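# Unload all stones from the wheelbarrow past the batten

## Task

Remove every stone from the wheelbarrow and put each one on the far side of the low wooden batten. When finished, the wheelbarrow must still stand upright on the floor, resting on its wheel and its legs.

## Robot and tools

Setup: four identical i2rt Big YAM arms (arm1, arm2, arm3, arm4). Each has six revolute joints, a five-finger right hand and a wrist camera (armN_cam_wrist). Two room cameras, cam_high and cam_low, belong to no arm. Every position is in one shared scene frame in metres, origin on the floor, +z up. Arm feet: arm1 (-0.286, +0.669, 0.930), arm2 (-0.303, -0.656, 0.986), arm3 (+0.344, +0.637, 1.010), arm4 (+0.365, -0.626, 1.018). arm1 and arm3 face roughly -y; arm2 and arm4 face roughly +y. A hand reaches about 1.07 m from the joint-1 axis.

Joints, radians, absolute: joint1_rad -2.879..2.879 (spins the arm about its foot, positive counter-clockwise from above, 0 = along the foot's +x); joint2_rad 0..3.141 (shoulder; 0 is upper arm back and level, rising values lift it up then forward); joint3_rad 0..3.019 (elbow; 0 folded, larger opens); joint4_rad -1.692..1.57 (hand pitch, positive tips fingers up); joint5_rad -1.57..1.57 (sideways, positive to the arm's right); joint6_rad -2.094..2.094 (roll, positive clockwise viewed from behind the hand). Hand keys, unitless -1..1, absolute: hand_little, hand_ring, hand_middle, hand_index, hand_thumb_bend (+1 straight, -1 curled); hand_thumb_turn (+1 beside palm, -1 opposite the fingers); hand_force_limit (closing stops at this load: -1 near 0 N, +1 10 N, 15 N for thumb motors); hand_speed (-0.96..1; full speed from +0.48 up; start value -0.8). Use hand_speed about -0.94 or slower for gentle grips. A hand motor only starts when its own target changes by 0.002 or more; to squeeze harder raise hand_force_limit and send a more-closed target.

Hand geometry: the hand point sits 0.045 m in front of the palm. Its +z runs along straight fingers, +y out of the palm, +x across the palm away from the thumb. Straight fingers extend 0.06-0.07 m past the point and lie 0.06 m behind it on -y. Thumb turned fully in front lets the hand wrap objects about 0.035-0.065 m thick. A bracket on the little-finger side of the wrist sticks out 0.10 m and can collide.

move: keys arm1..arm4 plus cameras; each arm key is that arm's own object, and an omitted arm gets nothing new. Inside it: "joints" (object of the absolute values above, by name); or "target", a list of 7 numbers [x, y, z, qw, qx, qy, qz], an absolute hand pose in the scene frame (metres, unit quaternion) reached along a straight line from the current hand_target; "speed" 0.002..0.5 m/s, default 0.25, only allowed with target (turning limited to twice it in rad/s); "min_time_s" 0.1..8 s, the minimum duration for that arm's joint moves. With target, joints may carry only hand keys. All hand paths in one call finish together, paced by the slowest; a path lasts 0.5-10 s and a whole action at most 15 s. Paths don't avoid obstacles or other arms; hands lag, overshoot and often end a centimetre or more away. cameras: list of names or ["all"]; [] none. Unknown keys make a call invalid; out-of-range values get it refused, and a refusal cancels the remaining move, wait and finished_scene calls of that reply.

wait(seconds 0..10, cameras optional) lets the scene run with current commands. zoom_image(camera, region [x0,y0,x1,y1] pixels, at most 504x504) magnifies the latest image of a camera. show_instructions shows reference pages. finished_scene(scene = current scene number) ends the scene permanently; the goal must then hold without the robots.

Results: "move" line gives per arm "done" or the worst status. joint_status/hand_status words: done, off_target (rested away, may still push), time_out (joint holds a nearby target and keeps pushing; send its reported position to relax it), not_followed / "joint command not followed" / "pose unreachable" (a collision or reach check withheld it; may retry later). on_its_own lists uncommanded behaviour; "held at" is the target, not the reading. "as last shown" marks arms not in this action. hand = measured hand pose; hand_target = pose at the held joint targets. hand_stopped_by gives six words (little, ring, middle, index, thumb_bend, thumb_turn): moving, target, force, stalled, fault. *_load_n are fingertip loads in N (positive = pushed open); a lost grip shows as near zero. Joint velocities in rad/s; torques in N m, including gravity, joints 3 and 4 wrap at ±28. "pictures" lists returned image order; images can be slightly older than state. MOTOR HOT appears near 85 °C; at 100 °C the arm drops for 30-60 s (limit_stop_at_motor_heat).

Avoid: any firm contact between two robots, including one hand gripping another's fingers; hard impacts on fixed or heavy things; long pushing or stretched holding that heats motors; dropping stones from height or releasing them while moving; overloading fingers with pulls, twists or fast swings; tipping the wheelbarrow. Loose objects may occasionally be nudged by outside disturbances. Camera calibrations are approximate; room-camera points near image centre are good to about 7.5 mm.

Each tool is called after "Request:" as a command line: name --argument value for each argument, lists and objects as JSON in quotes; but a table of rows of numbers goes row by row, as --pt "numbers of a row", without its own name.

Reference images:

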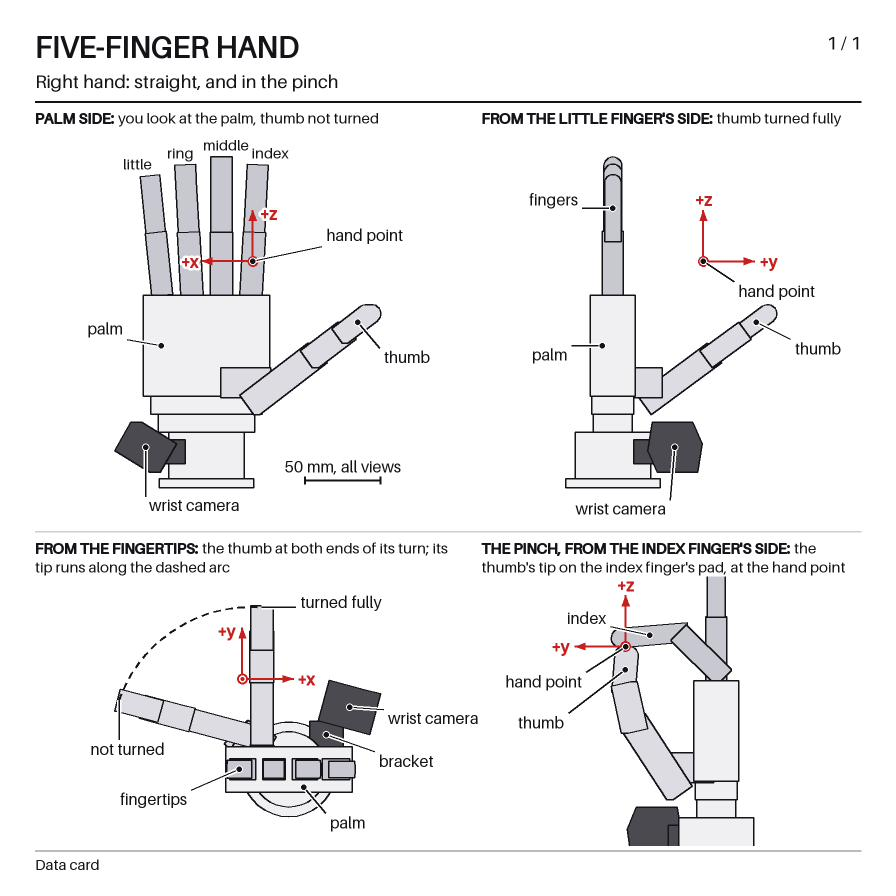

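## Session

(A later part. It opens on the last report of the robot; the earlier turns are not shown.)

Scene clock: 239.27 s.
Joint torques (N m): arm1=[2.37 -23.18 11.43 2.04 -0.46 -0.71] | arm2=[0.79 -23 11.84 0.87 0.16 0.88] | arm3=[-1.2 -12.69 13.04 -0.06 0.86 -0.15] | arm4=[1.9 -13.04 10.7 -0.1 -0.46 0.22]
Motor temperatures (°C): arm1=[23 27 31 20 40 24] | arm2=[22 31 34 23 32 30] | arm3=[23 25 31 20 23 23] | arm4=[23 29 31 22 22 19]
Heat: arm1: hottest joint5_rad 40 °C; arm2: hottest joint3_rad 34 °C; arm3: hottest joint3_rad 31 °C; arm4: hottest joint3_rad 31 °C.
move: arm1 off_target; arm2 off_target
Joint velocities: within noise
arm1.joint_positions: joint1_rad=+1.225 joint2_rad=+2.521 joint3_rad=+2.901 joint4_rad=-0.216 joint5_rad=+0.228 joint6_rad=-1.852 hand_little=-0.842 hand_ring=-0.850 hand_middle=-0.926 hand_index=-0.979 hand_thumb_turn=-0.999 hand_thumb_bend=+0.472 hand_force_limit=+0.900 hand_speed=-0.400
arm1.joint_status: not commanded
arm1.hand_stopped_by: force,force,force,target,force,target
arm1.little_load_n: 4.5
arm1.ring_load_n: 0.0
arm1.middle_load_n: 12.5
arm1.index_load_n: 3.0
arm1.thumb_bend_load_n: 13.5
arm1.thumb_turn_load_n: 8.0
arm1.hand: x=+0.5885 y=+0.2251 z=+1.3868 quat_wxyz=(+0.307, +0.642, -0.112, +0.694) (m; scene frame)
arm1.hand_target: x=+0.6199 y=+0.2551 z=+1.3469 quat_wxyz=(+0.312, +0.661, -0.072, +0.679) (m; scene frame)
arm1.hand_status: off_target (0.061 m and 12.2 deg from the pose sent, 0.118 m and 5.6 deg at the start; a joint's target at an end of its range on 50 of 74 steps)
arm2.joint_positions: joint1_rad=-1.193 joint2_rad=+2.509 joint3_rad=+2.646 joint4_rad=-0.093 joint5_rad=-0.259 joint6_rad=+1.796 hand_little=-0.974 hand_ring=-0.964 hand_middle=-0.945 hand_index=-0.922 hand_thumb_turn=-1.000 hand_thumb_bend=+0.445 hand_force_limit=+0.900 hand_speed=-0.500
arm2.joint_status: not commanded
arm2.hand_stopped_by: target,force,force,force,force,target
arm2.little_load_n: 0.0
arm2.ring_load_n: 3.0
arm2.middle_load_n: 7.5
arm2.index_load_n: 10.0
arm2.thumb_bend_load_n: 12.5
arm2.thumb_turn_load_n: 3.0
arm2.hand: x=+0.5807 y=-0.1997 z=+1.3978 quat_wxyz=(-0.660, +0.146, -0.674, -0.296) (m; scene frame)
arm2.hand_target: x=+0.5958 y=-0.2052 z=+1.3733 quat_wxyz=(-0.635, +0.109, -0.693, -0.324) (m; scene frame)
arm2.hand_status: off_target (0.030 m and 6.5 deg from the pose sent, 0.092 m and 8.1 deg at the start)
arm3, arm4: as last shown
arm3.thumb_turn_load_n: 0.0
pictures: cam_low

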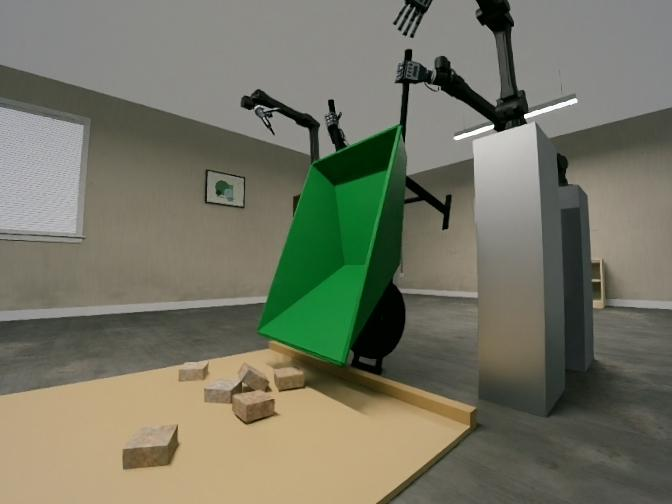

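Request:
move --arm1 '{"target":[0.20,0.262,1.30,0.4338,0.4998,-0.3487,0.6637],"speed":0.28}' --arm2 '{"target":[0.165,-0.203,1.355,0.6521,-0.3836,0.4654,0.4591],"speed":0.28}'

Request:
move --arm1 '{"target":[-0.11,0.275,1.165,0.4990,0.3131,-0.5558,0.5863],"speed":0.28}' --arm2 '{"target":[-0.16,-0.200,1.22,0.6067,-0.5430,0.3248,0.4818],"speed":0.28}' --cameras '["cam_low"]'

Scene clock: 241.93 s.
Joint torques (N m): arm1=[4.07 -14.1 7.91 1.85 -1.15 -0.16] | arm2=[-2.61 -16.85 7.65 1.7 1.58 1.03] | arm3=[-1.03 -12.28 13.04 0.01 0.88 -0.17] | arm4=[1.44 -12.98 10.7 0.01 -0.49 0.22]
Motor temperatures (°C): arm1=[23 27 30 20 39 24] | arm2=[22 31 33 23 32 29] | arm3=[23 25 31 20 23 23] | arm4=[23 29 32 22 22 19]
Heat: arm1: hottest joint5_rad 39 °C; arm2: hottest joint3_rad 33 °C; arm3: hottest joint3_rad 31 °C; arm4: hottest joint3_rad 32 °C.
move: arm1 off_target; arm2 off_target
Joint velocities: within noise
arm1.joint_positions: joint1_rad=+1.118 joint2_rad=+1.582 joint3_rad=+1.115 joint4_rad=+0.849 joint5_rad=+0.772 joint6_rad=-1.773 hand_little=-0.843 hand_ring=-0.850 hand_middle=-0.927 hand_index=-0.980 hand_thumb_turn=-0.999 hand_thumb_bend=+0.472 hand_force_limit=+0.900 hand_speed=-0.400
arm1.joint_status: not commanded
arm1.hand_stopped_by: force,force,force,target,force,target
arm1.little_load_n: 0.0
arm1.ring_load_n: 0.0
arm1.middle_load_n: 11.0
arm1.index_load_n: 0.0
arm1.thumb_bend_load_n: 14.5
arm1.thumb_turn_load_n: 8.0
arm1.hand: x=+0.1688 y=+0.2362 z=+1.3063 quat_wxyz=(+0.451, +0.477, -0.377, +0.654) (m; scene frame)
arm1.hand_target: x=+0.1985 y=+0.2624 z=+1.3001 quat_wxyz=(+0.434, +0.499, -0.349, +0.664) (m; scene frame)
arm1.hand_status: off_target (0.041 m and 4.7 deg from the pose sent, 0.400 m and 35.1 deg at the start; pose on its path clipped on 5 of 73 steps)
arm2.joint_positions: joint1_rad=-1.018 joint2_rad=+1.803 joint3_rad=+1.150 joint4_rad=+1.007 joint5_rad=-0.800 joint6_rad=+1.654 hand_little=-0.974 hand_ring=-0.965 hand_middle=-0.945 hand_index=-0.922 hand_thumb_turn=-1.000 hand_thumb_bend=+0.445 hand_force_limit=+0.900 hand_speed=-0.500
arm2.joint_status: not commanded
arm2.hand_stopped_by: target,force,force,force,force,target
arm2.little_load_n: 0.0
arm2.ring_load_n: 0.0
arm2.middle_load_n: 8.0
arm2.index_load_n: 7.0
arm2.thumb_bend_load_n: 14.5
arm2.thumb_turn_load_n: 3.0
arm2.hand: x=+0.1328 y=-0.1771 z=+1.3319 quat_wxyz=(-0.651, +0.435, -0.436, -0.445) (m; scene frame)
arm2.hand_target: x=+0.1633 y=-0.2040 z=+1.3543 quat_wxyz=(-0.653, +0.386, -0.464, -0.457) (m; scene frame)
arm2.hand_status: off_target (0.047 m and 6.9 deg from the pose sent, 0.418 m and 41.0 deg at the start)
arm3, arm4: as last shown
arm3.index_load_n: 0.5
arm3.thumb_turn_load_n: 0.5
arm4.little_load_n: 0.5
pictures: none

Scene clock: 244.07 s.
Joint torques (N m): arm1=[3.37 -16.15 5.87 2.09 0.4 -1.61] | arm2=[-1.14 -20.13 1.51 3.47 -1.47 2.01] | arm3=[-1.2 -12.51 12.98 -0.06 0.86 -0.16] | arm4=[1.32 -13.1 10.71 -0.1 -0.45 0.22]
Motor temperatures (°C): arm1=[23 27 30 20 39 24] | arm2=[22 31 33 23 31 30] | arm3=[23 25 31 20 23 23] | arm4=[23 29 32 22 22 19]
Heat: arm1: hottest joint5_rad 39 °C; arm2: hottest joint3_rad 33 °C; arm3: hottest joint3_rad 31 °C; arm4: hottest joint3_rad 32 °C.
move: arm1 off_target; arm2 off_target
Joint velocities: within noise
arm1.joint_positions: joint1_rad=+0.853 joint2_rad=+1.443 joint3_rad=+0.505 joint4_rad=+1.211 joint5_rad=+1.037 joint6_rad=-1.366 hand_little=-0.843 hand_ring=-0.849 hand_middle=-0.926 hand_index=-0.979 hand_thumb_turn=-0.999 hand_thumb_bend=+0.472 hand_force_limit=+0.900 hand_speed=-0.400
arm1.joint_status: not commanded
arm1.hand_stopped_by: force,force,force,target,force,target
arm1.little_load_n: 0.5
arm1.ring_load_n: 3.5
arm1.middle_load_n: 18.5
arm1.index_load_n: 3.5
arm1.thumb_bend_load_n: 18.0
arm1.thumb_turn_load_n: 13.5
arm1.hand: x=-0.1156 y=+0.2554 z=+1.1269 quat_wxyz=(+0.470, +0.294, -0.589, +0.589) (m; scene frame)
arm1.hand_target: x=-0.1109 y=+0.2718 z=+1.1619 quat_wxyz=(+0.493, +0.313, -0.562, +0.586) (m; scene frame)
arm1.hand_status: off_target (0.043 m and 5.5 deg from the pose sent, 0.315 m and 29.5 deg at the start)
arm2.joint_positions: joint1_rad=-0.663 joint2_rad=+1.747 joint3_rad=+0.591 joint4_rad=+1.292 joint5_rad=-0.775 joint6_rad=+1.154 hand_little=-0.974 hand_ring=-0.965 hand_middle=-0.945 hand_index=-0.921 hand_thumb_turn=-1.000 hand_thumb_bend=+0.445 hand_force_limit=+0.900 hand_speed=-0.500
arm2.joint_status: not commanded
arm2.hand_stopped_by: target,force,force,force,force,target
arm2.little_load_n: 0.0
arm2.ring_load_n: 3.5
arm2.middle_load_n: 8.5
arm2.index_load_n: 17.5
arm2.thumb_bend_load_n: 13.5
arm2.thumb_turn_load_n: 0.5
arm2.hand: x=-0.1567 y=-0.1704 z=+1.1547 quat_wxyz=(-0.618, +0.600, -0.304, -0.407) (m; scene frame)
arm2.hand_target: x=-0.1601 y=-0.1945 z=+1.2122 quat_wxyz=(-0.604, +0.557, -0.322, -0.470) (m; scene frame)
arm2.hand_status: off_target (0.072 m and 11.1 deg from the pose sent, 0.314 m and 19.0 deg at the start)
arm3, arm4: as last shown
arm3.ring_load_n: -0.5
arm3.index_load_n: 0.0
arm3.thumb_turn_load_n: 0.0
arm4.little_load_n: 0.0
pictures: cam_low

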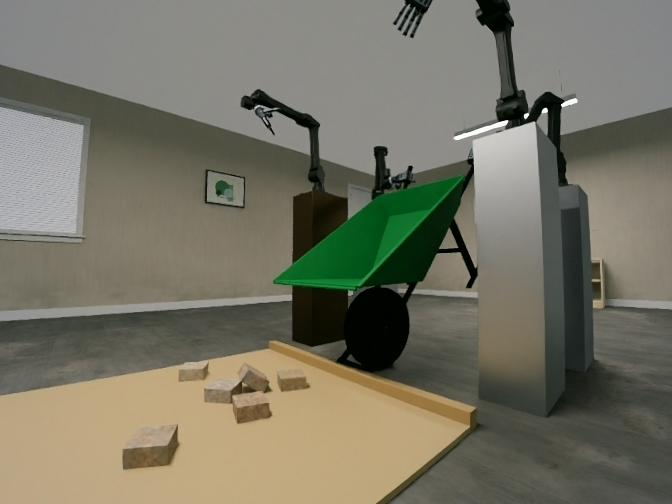

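Request:
move --arm1 '{"target":[-0.235,0.288,1.055,0.482,0.09,-0.774,0.401],"speed":0.3}' --arm2 '{"target":[-0.295,-0.195,1.10,0.455,-0.729,0.151,0.4816],"speed":0.3}'

Request:
move --arm1 '{"target":[-0.45,0.292,0.92,0.4162,0.0214,-0.8387,0.3506],"speed":0.28}' --arm2 '{"target":[-0.52,-0.205,0.97,0.4257,-0.8090,0.0779,0.3984],"speed":0.28}' --cameras '["cam_low"]'

Scene clock: 247.23 s.
Joint torques (N m): arm1=[0.38 -14.21 9.4 -0.49 2.16 -0.59] | arm2=[1.55 -18.78 3.36 1.43 -3.36 1.2] | arm3=[-1.08 -12.51 13.03 -0.05 0.86 -0.18] | arm4=[1.26 -13.22 10.73 -0.02 -0.47 0.25]
Motor temperatures (°C): arm1=[23 27 30 20 40 24] | arm2=[22 30 33 23 34 30] | arm3=[23 25 31 20 23 23] | arm4=[23 29 32 22 22 19]
Heat: arm1: hottest joint5_rad 40 °C; arm2: hottest joint5_rad 34 °C; arm3: hottest joint3_rad 31 °C; arm4: hottest joint3_rad 32 °C.
move: arm1 off_target; arm2 off_target
Joint velocities: within noise
arm1.joint_positions: joint1_rad=+0.615 joint2_rad=+1.361 joint3_rad=+0.612 joint4_rad=-0.176 joint5_rad=+1.237 joint6_rad=-0.081 hand_little=-0.842 hand_ring=-0.850 hand_middle=-0.926 hand_index=-0.980 hand_thumb_turn=-0.999 hand_thumb_bend=+0.472 hand_force_limit=+0.900 hand_speed=-0.400
arm1.joint_status: not commanded
arm1.hand_stopped_by: force,force,force,target,force,target
arm1.little_load_n: 3.0
arm1.ring_load_n: 0.0
arm1.middle_load_n: 12.0
arm1.index_load_n: 0.5
arm1.thumb_bend_load_n: 12.5
arm1.thumb_turn_load_n: 7.5
arm1.hand: x=-0.2394 y=+0.2915 z=+1.0153 quat_wxyz=(+0.467, +0.088, -0.789, +0.390) (m; scene frame)
arm1.hand_target: x=-0.2359 y=+0.2876 z=+1.0525 quat_wxyz=(+0.482, +0.089, -0.774, +0.400) (m; scene frame)
arm1.hand_status: off_target (0.040 m and 2.7 deg from the pose sent, 0.143 m and 38.4 deg at the start)
arm2.joint_positions: joint1_rad=-0.470 joint2_rad=+1.786 joint3_rad=+0.615 joint4_rad=+0.820 joint5_rad=-0.984 joint6_rad=+0.642 hand_little=-0.974 hand_ring=-0.965 hand_middle=-0.945 hand_index=-0.921 hand_thumb_turn=-1.000 hand_thumb_bend=+0.445 hand_force_limit=+0.900 hand_speed=-0.500
arm2.joint_status: not commanded
arm2.hand_stopped_by: target,force,force,force,force,target
arm2.little_load_n: 0.0
arm2.ring_load_n: 0.0
arm2.middle_load_n: 12.0
arm2.index_load_n: 12.5
arm2.thumb_bend_load_n: 12.5
arm2.thumb_turn_load_n: 2.5
arm2.hand: x=-0.2810 y=-0.1836 z=+1.0464 quat_wxyz=(-0.471, +0.758, -0.151, -0.425) (m; scene frame)
arm2.hand_target: x=-0.2943 y=-0.1938 z=+1.0939 quat_wxyz=(-0.453, +0.738, -0.148, -0.478) (m; scene frame)
arm2.hand_status: off_target (0.057 m and 7.5 deg from the pose sent, 0.151 m and 30.9 deg at the start)
arm3, arm4: as last shown
arm3.ring_load_n: 0.0
arm4.index_load_n: 0.5
arm4.thumb_turn_load_n: -0.5
pictures: none

Scene clock: 249.27 s.
Joint torques (N m): arm1=[-1.32 -12.69 3.33 3.33 1.71 -0.32] | arm2=[4.31 -17.73 0.23 4.56 -2.62 0.49] | arm3=[-0.91 -12.28 13.01 -0.1 0.87 -0.16] | arm4=[1.49 -12.69 10.8 -0.08 -0.46 0.25]
Motor temperatures (°C): arm1=[23 27 30 20 40 24] | arm2=[22 30 32 23 35 29] | arm3=[23 25 31 20 23 23] | arm4=[23 28 32 22 22 19]
Heat: arm1: hottest joint5_rad 40 °C; arm2: hottest joint5_rad 35 °C; arm3: hottest joint3_rad 31 °C; arm4: hottest joint3_rad 32 °C.
move: arm1 off_target; arm2 off_target
Joint velocities: within noise
arm1.joint_positions: joint1_rad=-0.092 joint2_rad=+1.566 joint3_rad=+0.408 joint4_rad=+0.555 joint5_rad=+0.617 joint6_rad=-0.495 hand_little=-0.843 hand_ring=-0.850 hand_middle=-0.926 hand_index=-0.978 hand_thumb_turn=-0.999 hand_thumb_bend=+0.472 hand_force_limit=+0.900 hand_speed=-0.400
arm1.joint_status: not commanded
arm1.hand_stopped_by: force,force,force,target,force,target
arm1.little_load_n: 0.0
arm1.ring_load_n: 0.0
arm1.middle_load_n: 12.0
arm1.index_load_n: 12.0
arm1.thumb_bend_load_n: 12.5
arm1.thumb_turn_load_n: 8.0
arm1.hand: x=-0.4407 y=+0.2893 z=+0.9012 quat_wxyz=(+0.390, +0.028, -0.854, +0.342) (m; scene frame)
arm1.hand_target: x=-0.4499 y=+0.2920 z=+0.9189 quat_wxyz=(+0.416, +0.020, -0.839, +0.350) (m; scene frame)
arm1.hand_status: off_target (0.021 m and 3.7 deg from the pose sent, 0.231 m and 12.1 deg at the start)
arm2.joint_positions: joint1_rad=+0.118 joint2_rad=+1.991 joint3_rad=+0.551 joint4_rad=+0.955 joint5_rad=-0.411 joint6_rad=+0.620 hand_little=-0.974 hand_ring=-0.965 hand_middle=-0.945 hand_index=-0.922 hand_thumb_turn=-1.000 hand_thumb_bend=+0.445 hand_force_limit=+0.900 hand_speed=-0.500
arm2.joint_status: not commanded
arm2.hand_stopped_by: target,force,force,force,force,target
arm2.little_load_n: 0.0
arm2.ring_load_n: 2.0
arm2.middle_load_n: 13.0
arm2.index_load_n: 5.5
arm2.thumb_bend_load_n: 13.0
arm2.thumb_turn_load_n: 3.0
arm2.hand: x=-0.4885 y=-0.1985 z=+0.9199 quat_wxyz=(-0.409, +0.839, -0.106, -0.341) (m; scene frame)
arm2.hand_target: x=-0.5184 y=-0.2059 z=+0.9654 quat_wxyz=(-0.423, +0.811, -0.076, -0.397) (m; scene frame)
arm2.hand_status: off_target (0.060 m and 8.3 deg from the pose sent, 0.252 m and 11.9 deg at the start)
arm3, arm4: as last shown
arm3.thumb_bend_load_n: -0.5
arm4.index_load_n: 0.0
arm4.thumb_turn_load_n: 0.0
pictures: cam_low

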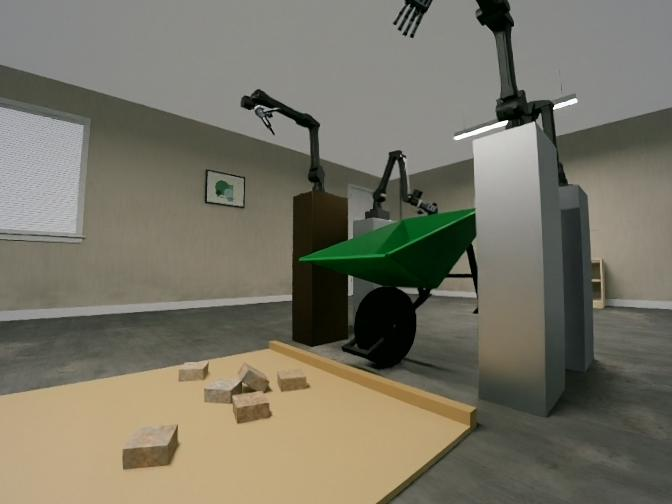

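Request:
move --arm1 '{"target":[-0.63,0.298,0.62,0.275,-0.055,-0.913,0.30],"speed":0.28}' --arm2 '{"target":[-0.71,-0.205,0.66,0.37,-0.893,-0.007,0.256],"speed":0.28}' --cameras '["cam_low"]'

Scene clock: 251.70 s.
Joint torques (N m): arm1=[-3.6 -20.84 -0.94 2.24 0.69 0.14] | arm2=[5.54 -23.12 0.17 2.45 -1.19 0.07] | arm3=[-1.08 -12.45 13.01 -0.08 0.87 -0.16] | arm4=[1.55 -12.69 10.65 -0.13 -0.47 0.26]
Motor temperatures (°C): arm1=[23 27 29 20 40 24] | arm2=[22 30 32 23 35 29] | arm3=[23 25 31 20 23 23] | arm4=[23 28 32 22 22 19]
Heat: arm1: hottest joint5_rad 40 °C; arm2: hottest joint5_rad 35 °C; arm3: hottest joint3_rad 31 °C; arm4: hottest joint3_rad 32 °C.
move: arm1 off_target; arm2 off_target
Joint velocities: within noise
arm1.joint_positions: joint1_rad=-0.656 joint2_rad=+2.547 joint3_rad=+0.920 joint4_rad=+0.862 joint5_rad=+0.054 joint6_rad=-0.610 hand_little=-0.843 hand_ring=-0.850 hand_middle=-0.926 hand_index=-0.978 hand_thumb_turn=-0.999 hand_thumb_bend=+0.472 hand_force_limit=+0.900 hand_speed=-0.400
arm1.joint_status: not commanded
arm1.hand_stopped_by: force,force,force,target,force,target
arm1.little_load_n: 0.0
arm1.ring_load_n: 0.0
arm1.middle_load_n: 13.0
arm1.index_load_n: 16.0
arm1.thumb_bend_load_n: 13.0
arm1.thumb_turn_load_n: 7.5
arm1.hand: x=-0.6130 y=+0.2911 z=+0.6013 quat_wxyz=(+0.257, -0.036, -0.919, +0.298) (m; scene frame)
arm1.hand_target: x=-0.6296 y=+0.2980 z=+0.6189 quat_wxyz=(+0.275, -0.055, -0.912, +0.300) (m; scene frame)
arm1.hand_status: off_target (0.026 m and 3.1 deg from the pose sent, 0.339 m and 18.3 deg at the start)
arm2.joint_positions: joint1_rad=+0.593 joint2_rad=+2.741 joint3_rad=+1.144 joint4_rad=+0.875 joint5_rad=+0.057 joint6_rad=+0.612 hand_little=-0.974 hand_ring=-0.964 hand_middle=-0.945 hand_index=-0.922 hand_thumb_turn=-1.000 hand_thumb_bend=+0.445 hand_force_limit=+0.900 hand_speed=-0.500
arm2.joint_status: not commanded
arm2.hand_stopped_by: target,force,force,force,force,target
arm2.little_load_n: 2.5
arm2.ring_load_n: 4.5
arm2.middle_load_n: 13.5
arm2.index_load_n: 4.0
arm2.thumb_bend_load_n: 13.0
arm2.thumb_turn_load_n: 3.0
arm2.hand: x=-0.6577 y=-0.2098 z=+0.6134 quat_wxyz=(-0.354, +0.912, -0.020, -0.208) (m; scene frame)
arm2.hand_target: x=-0.7087 y=-0.2066 z=+0.6577 quat_wxyz=(-0.369, +0.893, +0.007, -0.256) (m; scene frame)
arm2.hand_status: off_target (0.070 m and 7.0 deg from the pose sent, 0.342 m and 18.0 deg at the start)
arm3, arm4: as last shown
arm3.ring_load_n: 0.5
arm3.thumb_bend_load_n: 0.0
arm4.thumb_turn_load_n: -0.5
pictures: cam_low

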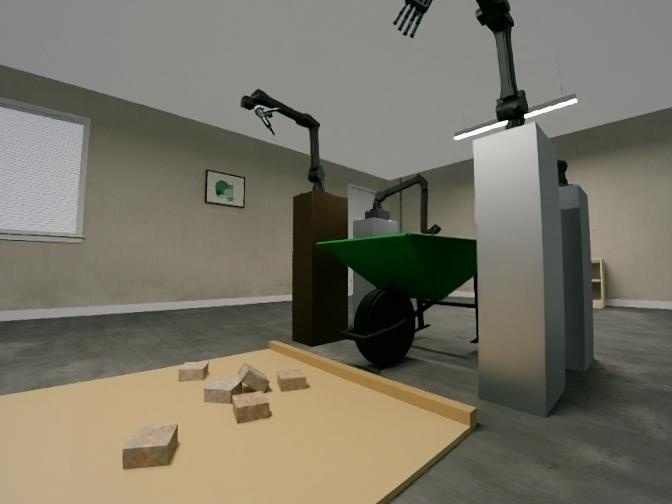

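Request:
move --arm1 '{"target":[-0.63,0.298,0.50,0.218,-0.07,-0.93,0.285],"speed":0.14}' --arm2 '{"target":[-0.69,-0.207,0.525,0.3518,-0.9134,-0.0311,0.2037],"speed":0.14}' --cameras '["cam_low"]'

Scene clock: 253.37 s.
Joint torques (N m): arm1=[-5.3 -19.49 0.31 1.54 0.56 0.12] | arm2=[4.25 -20.54 1.54 1.63 -0.78 -0.02] | arm3=[-1.14 -12.51 13.03 -0.05 0.87 -0.15] | arm4=[1.44 -13.16 10.76 -0.06 -0.46 0.24]
Motor temperatures (°C): arm1=[23 27 29 20 40 23] | arm2=[22 30 32 23 34 29] | arm3=[23 25 31 20 23 23] | arm4=[23 28 32 22 22 19]
Heat: arm1: hottest joint5_rad 40 °C; arm2: hottest joint5_rad 34 °C; arm3: hottest joint3_rad 31 °C; arm4: hottest joint3_rad 32 °C.
move: arm1 off_target; arm2 off_target
Joint velocities: within noise
arm1.joint_positions: joint1_rad=-0.670 joint2_rad=+2.808 joint3_rad=+1.159 joint4_rad=+0.804 joint5_rad=-0.023 joint6_rad=-0.576 hand_little=-0.843 hand_ring=-0.850 hand_middle=-0.926 hand_index=-0.978 hand_thumb_turn=-0.999 hand_thumb_bend=+0.472 hand_force_limit=+0.900 hand_speed=-0.400
arm1.joint_status: not commanded
arm1.hand_stopped_by: force,force,force,target,force,target
arm1.little_load_n: 0.0
arm1.ring_load_n: 0.0
arm1.middle_load_n: 11.0
arm1.index_load_n: 12.0
arm1.thumb_bend_load_n: 12.5
arm1.thumb_turn_load_n: 7.5
arm1.hand: x=-0.6062 y=+0.2843 z=+0.4939 quat_wxyz=(+0.203, -0.044, -0.934, +0.291) (m; scene frame)
arm1.hand_target: x=-0.6292 y=+0.2981 z=+0.4998 quat_wxyz=(+0.218, -0.070, -0.931, +0.285) (m; scene frame)
arm1.hand_status: off_target (0.028 m and 3.6 deg from the pose sent, 0.103 m and 6.3 deg at the start)
arm2.joint_positions: joint1_rad=+0.602 joint2_rad=+2.998 joint3_rad=+1.394 joint4_rad=+0.817 joint5_rad=+0.079 joint6_rad=+0.547 hand_little=-0.974 hand_ring=-0.965 hand_middle=-0.945 hand_index=-0.922 hand_thumb_turn=-1.000 hand_thumb_bend=+0.445 hand_force_limit=+0.900 hand_speed=-0.500
arm2.joint_status: not commanded
arm2.hand_stopped_by: target,force,force,force,force,target
arm2.little_load_n: 0.0
arm2.ring_load_n: 2.0
arm2.middle_load_n: 12.0
arm2.index_load_n: 3.5
arm2.thumb_bend_load_n: 13.0
arm2.thumb_turn_load_n: 3.0
arm2.hand: x=-0.6503 y=-0.2163 z=+0.5008 quat_wxyz=(-0.340, +0.924, +0.010, -0.173) (m; scene frame)
arm2.hand_target: x=-0.6893 y=-0.2081 z=+0.5251 quat_wxyz=(-0.351, +0.913, +0.031, -0.204) (m; scene frame)
arm2.hand_status: off_target (0.047 m and 4.7 deg from the pose sent, 0.094 m and 5.9 deg at the start)
arm3, arm4: as last shown
arm3.ring_load_n: 0.0
arm4.thumb_turn_load_n: 0.0
pictures: cam_low

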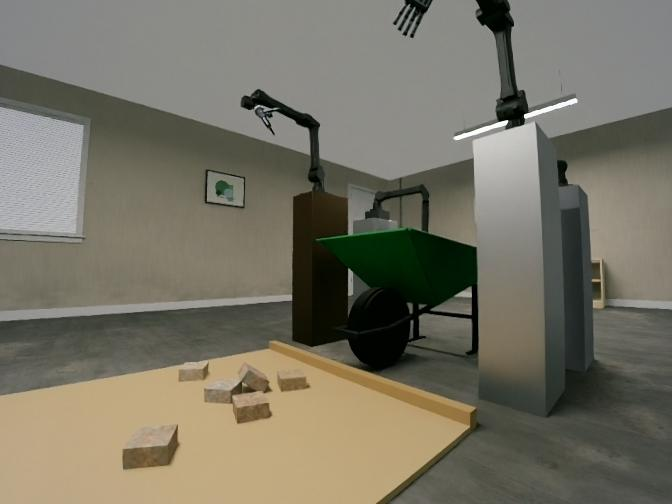

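Request:
zoom_image --camera "cam_low" --region '[320, 220, 500, 380]'

Request:
move --arm1 '{"target":[-0.605,0.288,0.465,0.21,-0.06,-0.932,0.285],"speed":0.1}' --arm2 '{"target":[-0.65,-0.213,0.485,0.345,-0.918,-0.02,0.19],"speed":0.1}' --cameras '["cam_low"]'

Scaled by 2.800 from the camera's 672x504 image, which has a finer 960x720 frame.

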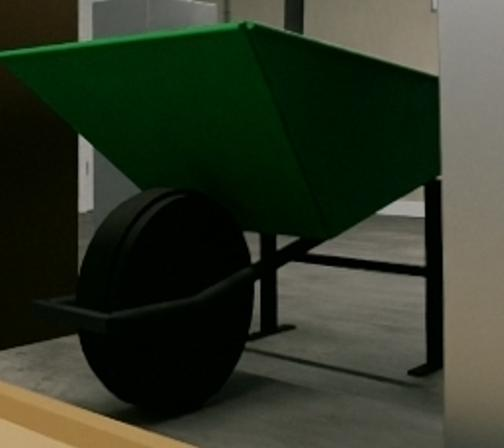

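Scene clock: 254.63 s.
Joint torques (N m): arm1=[-1.08 -12.57 3.9 1.63 0.38 0.32] | arm2=[1.03 -13.86 3.92 1.8 0.04 -0.11] | arm3=[-1.08 -12.4 13.03 -0.08 0.86 -0.17] | arm4=[1.2 -13.1 10.74 -0.09 -0.48 0.25]
Motor temperatures (°C): arm1=[23 27 29 20 39 23] | arm2=[22 30 31 23 34 29] | arm3=[23 25 31 20 23 23] | arm4=[23 28 32 22 22 19]
Heat: arm1: hottest joint5_rad 39 °C; arm2: hottest joint5_rad 34 °C; arm3: hottest joint3_rad 31 °C; arm4: hottest joint3_rad 32 °C.
move: arm1 off_target; arm2 off_target
Joint velocities: within noise
arm1.joint_positions: joint1_rad=-0.663 joint2_rad=+2.818 joint3_rad=+1.168 joint4_rad=+0.822 joint5_rad=-0.002 joint6_rad=-0.569 hand_little=-0.843 hand_ring=-0.850 hand_middle=-0.926 hand_index=-0.979 hand_thumb_turn=-0.999 hand_thumb_bend=+0.472 hand_force_limit=+0.900 hand_speed=-0.400
arm1.joint_status: not commanded
arm1.hand_stopped_by: force,force,force,target,force,target
arm1.little_load_n: 0.0
arm1.ring_load_n: 0.0
arm1.middle_load_n: 9.0
arm1.index_load_n: 6.5
arm1.thumb_bend_load_n: 12.5
arm1.thumb_turn_load_n: 7.0
arm1.hand: x=-0.6092 y=+0.2811 z=+0.4925 quat_wxyz=(+0.214, -0.047, -0.930, +0.294) (m; scene frame)
arm1.hand_target: x=-0.6040 y=+0.2891 z=+0.4671 quat_wxyz=(+0.210, -0.060, -0.933, +0.285) (m; scene frame)
arm1.hand_status: off_target (0.029 m and 1.8 deg from the pose sent, 0.029 m and 2.2 deg at the start)
arm2.joint_positions: joint1_rad=+0.590 joint2_rad=+3.011 joint3_rad=+1.400 joint4_rad=+0.844 joint5_rad=+0.040 joint6_rad=+0.536 hand_little=-0.974 hand_ring=-0.965 hand_middle=-0.945 hand_index=-0.922 hand_thumb_turn=-1.000 hand_thumb_bend=+0.445 hand_force_limit=+0.900 hand_speed=-0.500
arm2.joint_status: not commanded
arm2.hand_stopped_by: target,force,force,force,force,target
arm2.little_load_n: 0.0
arm2.ring_load_n: 0.0
arm2.middle_load_n: 10.0
arm2.index_load_n: 3.0
arm2.thumb_bend_load_n: 13.0
arm2.thumb_turn_load_n: 3.5
arm2.hand: x=-0.6507 y=-0.2164 z=+0.4999 quat_wxyz=(-0.340, +0.921, +0.016, -0.189) (m; scene frame)
arm2.hand_target: x=-0.6496 y=-0.2136 z=+0.4860 quat_wxyz=(-0.345, +0.919, +0.020, -0.190) (m; scene frame)
arm2.hand_status: off_target (0.015 m and 0.8 deg from the pose sent, 0.016 m and 2.5 deg at the start)
arm3.joint_positions: joint1_rad=+1.503 joint2_rad=+1.677 joint3_rad=+1.853 joint4_rad=-1.683 joint5_rad=+0.685 joint6_rad=-0.962 hand_little=+1.000 hand_ring=+1.000 hand_middle=+1.000 hand_index=+1.000 hand_thumb_turn=-1.000 hand_thumb_bend=+1.000 hand_force_limit=+0.000 hand_speed=+0.000
arm3.joint_status: not commanded
arm3.hand_stopped_by: target,target,target,target,target,target
arm3.little_load_n: 0.0
arm3.ring_load_n: 0.0
arm3.middle_load_n: 0.0
arm3.index_load_n: 0.0
arm3.thumb_bend_load_n: 0.0
arm3.thumb_turn_load_n: 0.5
arm3.hand: x=+0.7977 y=+0.4786 z=+1.3715 quat_wxyz=(+0.316, +0.889, -0.305, +0.127) (m; scene frame)
arm3.hand_target: x=+0.8066 y=+0.4763 z=+1.3780 quat_wxyz=(+0.316, +0.890, -0.302, +0.131) (m; scene frame)
arm3.hand_status: not commanded
arm4.joint_positions: joint1_rad=-1.507 joint2_rad=+1.639 joint3_rad=+1.716 joint4_rad=-1.706 joint5_rad=-0.685 joint6_rad=+0.924 hand_little=+1.000 hand_ring=+1.000 hand_middle=+1.000 hand_index=+1.000 hand_thumb_turn=-1.000 hand_thumb_bend=+1.000 hand_force_limit=+0.000 hand_speed=+0.000
arm4.joint_status: not commanded
arm4.hand_stopped_by: target,target,target,target,target,target
arm4.little_load_n: 0.0
arm4.ring_load_n: 0.0
arm4.middle_load_n: 0.0
arm4.index_load_n: 0.0
arm4.thumb_bend_load_n: 0.0
arm4.thumb_turn_load_n: 0.0
arm4.hand: x=+0.8368 y=-0.4464 z=+1.3693 quat_wxyz=(-0.078, +0.295, -0.894, -0.328) (m; scene frame)
arm4.hand_target: x=+0.8436 y=-0.4429 z=+1.3791 quat_wxyz=(-0.087, +0.297, -0.894, -0.325) (m; scene frame)
arm4.hand_status: not commanded
pictures: cam_low

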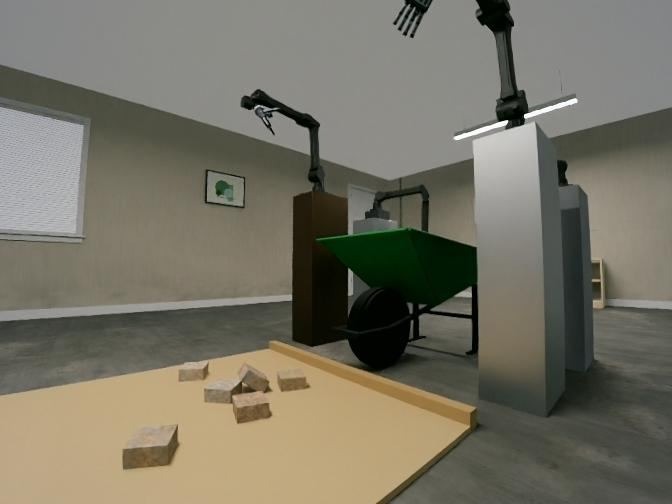

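Legs are on the floor (torques dropped without motion). Release.

Request:
move --arm1 '{"joints":{"hand_speed":0.1,"hand_little":1,"hand_ring":1,"hand_middle":1,"hand_index":1,"hand_thumb_bend":1}}' --arm2 '{"joints":{"hand_speed":0.1,"hand_little":1,"hand_ring":1,"hand_middle":1,"hand_index":1,"hand_thumb_bend":1}}'

Request:
move --arm1 '{"target":[-0.538,0.355,0.60,0.214,-0.047,-0.930,0.294],"speed":0.15}' --arm2 '{"target":[-0.60,-0.305,0.605,0.340,-0.921,-0.016,0.189],"speed":0.15}' --cameras '["cam_low","cam_high","arm1_cam_wrist","arm2_cam_wrist"]'

Scene clock: 255.93 s.
Joint torques (N m): arm1=[-1.08 -13.98 2.45 1.55 0.21 0.21] | arm2=[1.2 -14.92 2.44 1.78 0.14 -0.11] | arm3=[-0.73 -12.63 13.04 -0.02 0.87 -0.17] | arm4=[1.55 -12.98 10.74 -0.06 -0.47 0.25]
Motor temperatures (°C): arm1=[23 27 29 20 39 23] | arm2=[22 30 31 23 33 28] | arm3=[23 25 31 20 23 23] | arm4=[22 28 32 22 22 19]
Heat: arm1: hottest joint5_rad 39 °C; arm2: hottest joint5_rad 33 °C; arm3: hottest joint3_rad 31 °C; arm4: hottest joint3_rad 32 °C.
move: arm1 done; arm2 done
Joint velocities: within noise
arm1.joint_positions: joint1_rad=-0.662 joint2_rad=+2.831 joint3_rad=+1.187 joint4_rad=+0.825 joint5_rad=+0.003 joint6_rad=-0.557 hand_little=+1.000 hand_ring=+1.000 hand_middle=+1.000 hand_index=+1.000 hand_thumb_turn=-1.000 hand_thumb_bend=+1.000 hand_force_limit=+0.900 hand_speed=+0.100
arm1.joint_status: all done
arm1.hand_stopped_by: target,target,target,target,target,target
arm1.little_load_n: 0.0
arm1.ring_load_n: 0.0
arm1.middle_load_n: -0.5
arm1.index_load_n: 0.0
arm1.thumb_bend_load_n: 0.0
arm1.thumb_turn_load_n: 0.0
arm1.hand: x=-0.6125 y=+0.2770 z=+0.4885 quat_wxyz=(+0.217, -0.053, -0.928, +0.297) (m; scene frame)
arm1.hand_target: x=-0.6040 y=+0.2892 z=+0.4671 quat_wxyz=(+0.210, -0.060, -0.933, +0.285) (m; scene frame)
arm1.hand_status: not commanded
arm2.joint_positions: joint1_rad=+0.588 joint2_rad=+3.023 joint3_rad=+1.419 joint4_rad=+0.845 joint5_rad=+0.037 joint6_rad=+0.535 hand_little=+1.000 hand_ring=+1.000 hand_middle=+1.000 hand_index=+1.000 hand_thumb_turn=-1.000 hand_thumb_bend=+1.000 hand_force_limit=+0.900 hand_speed=+0.100
arm2.joint_status: all done
arm2.hand_stopped_by: target,target,target,target,target,target
arm2.little_load_n: 0.0
arm2.ring_load_n: 0.0
arm2.middle_load_n: 0.0
arm2.index_load_n: 0.0
arm2.thumb_bend_load_n: 0.0
arm2.thumb_turn_load_n: 0.0
arm2.hand: x=-0.6526 y=-0.2126 z=+0.4969 quat_wxyz=(-0.343, +0.919, +0.016, -0.192) (m; scene frame)
arm2.hand_target: x=-0.6495 y=-0.2136 z=+0.4859 quat_wxyz=(-0.345, +0.919, +0.020, -0.190) (m; scene frame)
arm2.hand_status: not commanded
arm3, arm4: as last shown
arm3.thumb_turn_load_n: 0.0
pictures: none

Scene clock: 257.80 s.
Joint torques (N m): arm1=[0.26 -17.2 -1.92 2.4 0.03 0.17] | arm2=[1.96 -15.68 -2.56 2.3 0.24 0.06] | arm3=[-1.14 -12.34 12.97 -0.05 0.89 -0.17] | arm4=[1.38 -13.39 10.67 -0.03 -0.47 0.25]
Motor temperatures (°C): arm1=[23 27 29 20 39 23] | arm2=[22 30 31 23 33 28] | arm3=[23 25 31 20 23 23] | arm4=[22 28 32 22 22 19]
Heat: arm1: hottest joint5_rad 39 °C; arm2: hottest joint5_rad 33 °C; arm3: hottest joint3_rad 31 °C; arm4: hottest joint3_rad 32 °C.
move: arm1 off_target; arm2 off_target
Joint velocities: within noise
arm1.joint_positions: joint1_rad=-0.652 joint2_rad=+2.592 joint3_rad=+0.723 joint4_rad=+1.009 joint5_rad=+0.013 joint6_rad=-0.557 hand_little=+1.000 hand_ring=+1.000 hand_middle=+1.000 hand_index=+1.000 hand_thumb_turn=-1.000 hand_thumb_bend=+1.000 hand_force_limit=+0.900 hand_speed=+0.100
arm1.joint_status: not commanded
arm1.hand_stopped_by: target,target,target,target,target,target
arm1.little_load_n: 0.0
arm1.ring_load_n: 0.0
arm1.middle_load_n: 0.0
arm1.index_load_n: 0.0
arm1.thumb_bend_load_n: 0.0
arm1.thumb_turn_load_n: 0.0
arm1.hand: x=-0.5372 y=+0.3667 z=+0.5881 quat_wxyz=(+0.208, -0.051, -0.936, +0.280) (m; scene frame)
arm1.hand_target: x=-0.5379 y=+0.3551 z=+0.5996 quat_wxyz=(+0.214, -0.047, -0.930, +0.294) (m; scene frame)
arm1.hand_status: off_target (0.017 m and 1.9 deg from the pose sent, 0.155 m and 0.9 deg at the start)
arm2.joint_positions: joint1_rad=+0.600 joint2_rad=+2.796 joint3_rad=+0.926 joint4_rad=+1.078 joint5_rad=+0.050 joint6_rad=+0.541 hand_little=+1.000 hand_ring=+1.000 hand_middle=+1.000 hand_index=+1.000 hand_thumb_turn=-1.000 hand_thumb_bend=+1.000 hand_force_limit=+0.900 hand_speed=+0.100
arm2.joint_status: not commanded
arm2.hand_stopped_by: target,target,target,target,target,target
arm2.little_load_n: 0.0
arm2.ring_load_n: 0.0
arm2.middle_load_n: 0.0
arm2.index_load_n: 0.0
arm2.thumb_bend_load_n: 0.0
arm2.thumb_turn_load_n: 0.0
arm2.hand: x=-0.5942 y=-0.3077 z=+0.5952 quat_wxyz=(-0.332, +0.926, +0.017, -0.181) (m; scene frame)
arm2.hand_target: x=-0.6000 y=-0.3051 z=+0.6047 quat_wxyz=(-0.340, +0.921, +0.016, -0.189) (m; scene frame)
arm2.hand_status: off_target (0.012 m and 1.4 deg from the pose sent, 0.152 m and 0.5 deg at the start)
arm3, arm4: as last shown
arm4.thumb_turn_load_n: -0.5
pictures: arm1_cam_wrist, arm2_cam_wrist, cam_high, cam_low
camera_calibration:
arm1_cam_wrist: T_world_to_cam=[[-0.31589, 0.869419, -0.379899, -0.270754], [0.948686, 0.295529, -0.112509, 0.471986], [0.0144535, -0.395945, -0.91816, 0.805074], [0, 0, 0, 1]] pos_world=[-0.544931, 0.414679, 0.689431]
arm2_cam_wrist: T_world_to_cam=[[0.196614, -0.726144, -0.65883, 0.280729], [-0.581153, -0.627498, 0.518177, -0.849769], [-0.789686, 0.281, -0.545376, 0.0592501], [0, 0, 0, 1]] pos_world=[-0.502252, -0.346027, 0.657597]

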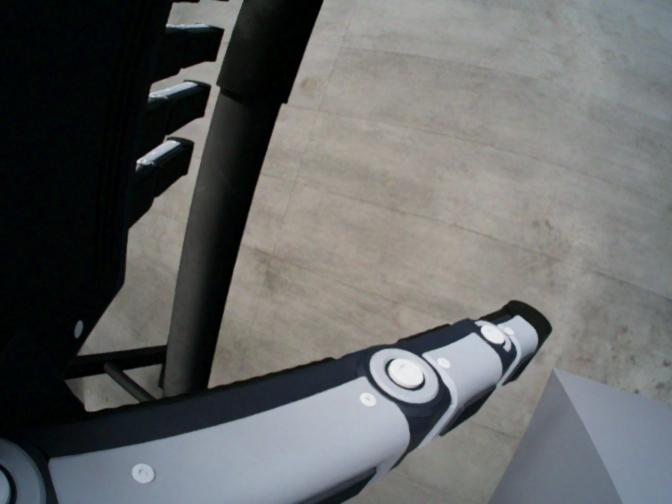

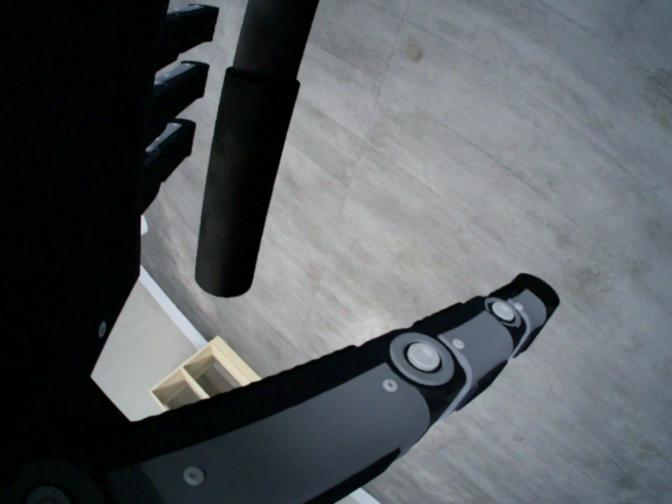

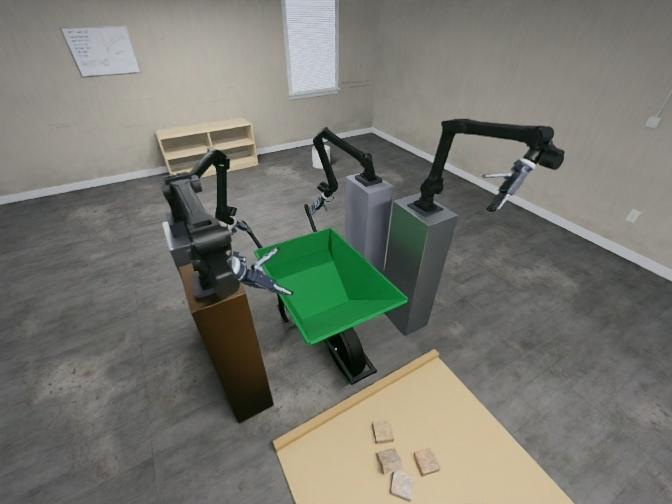

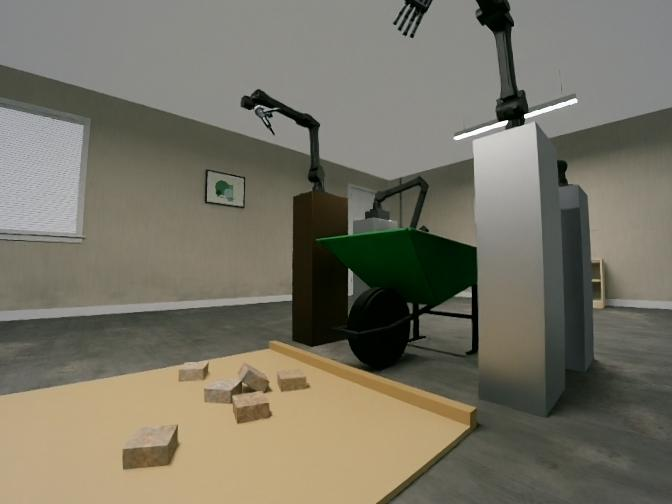

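Request:
finished_scene --scene 2

The scene is finished: the task was done.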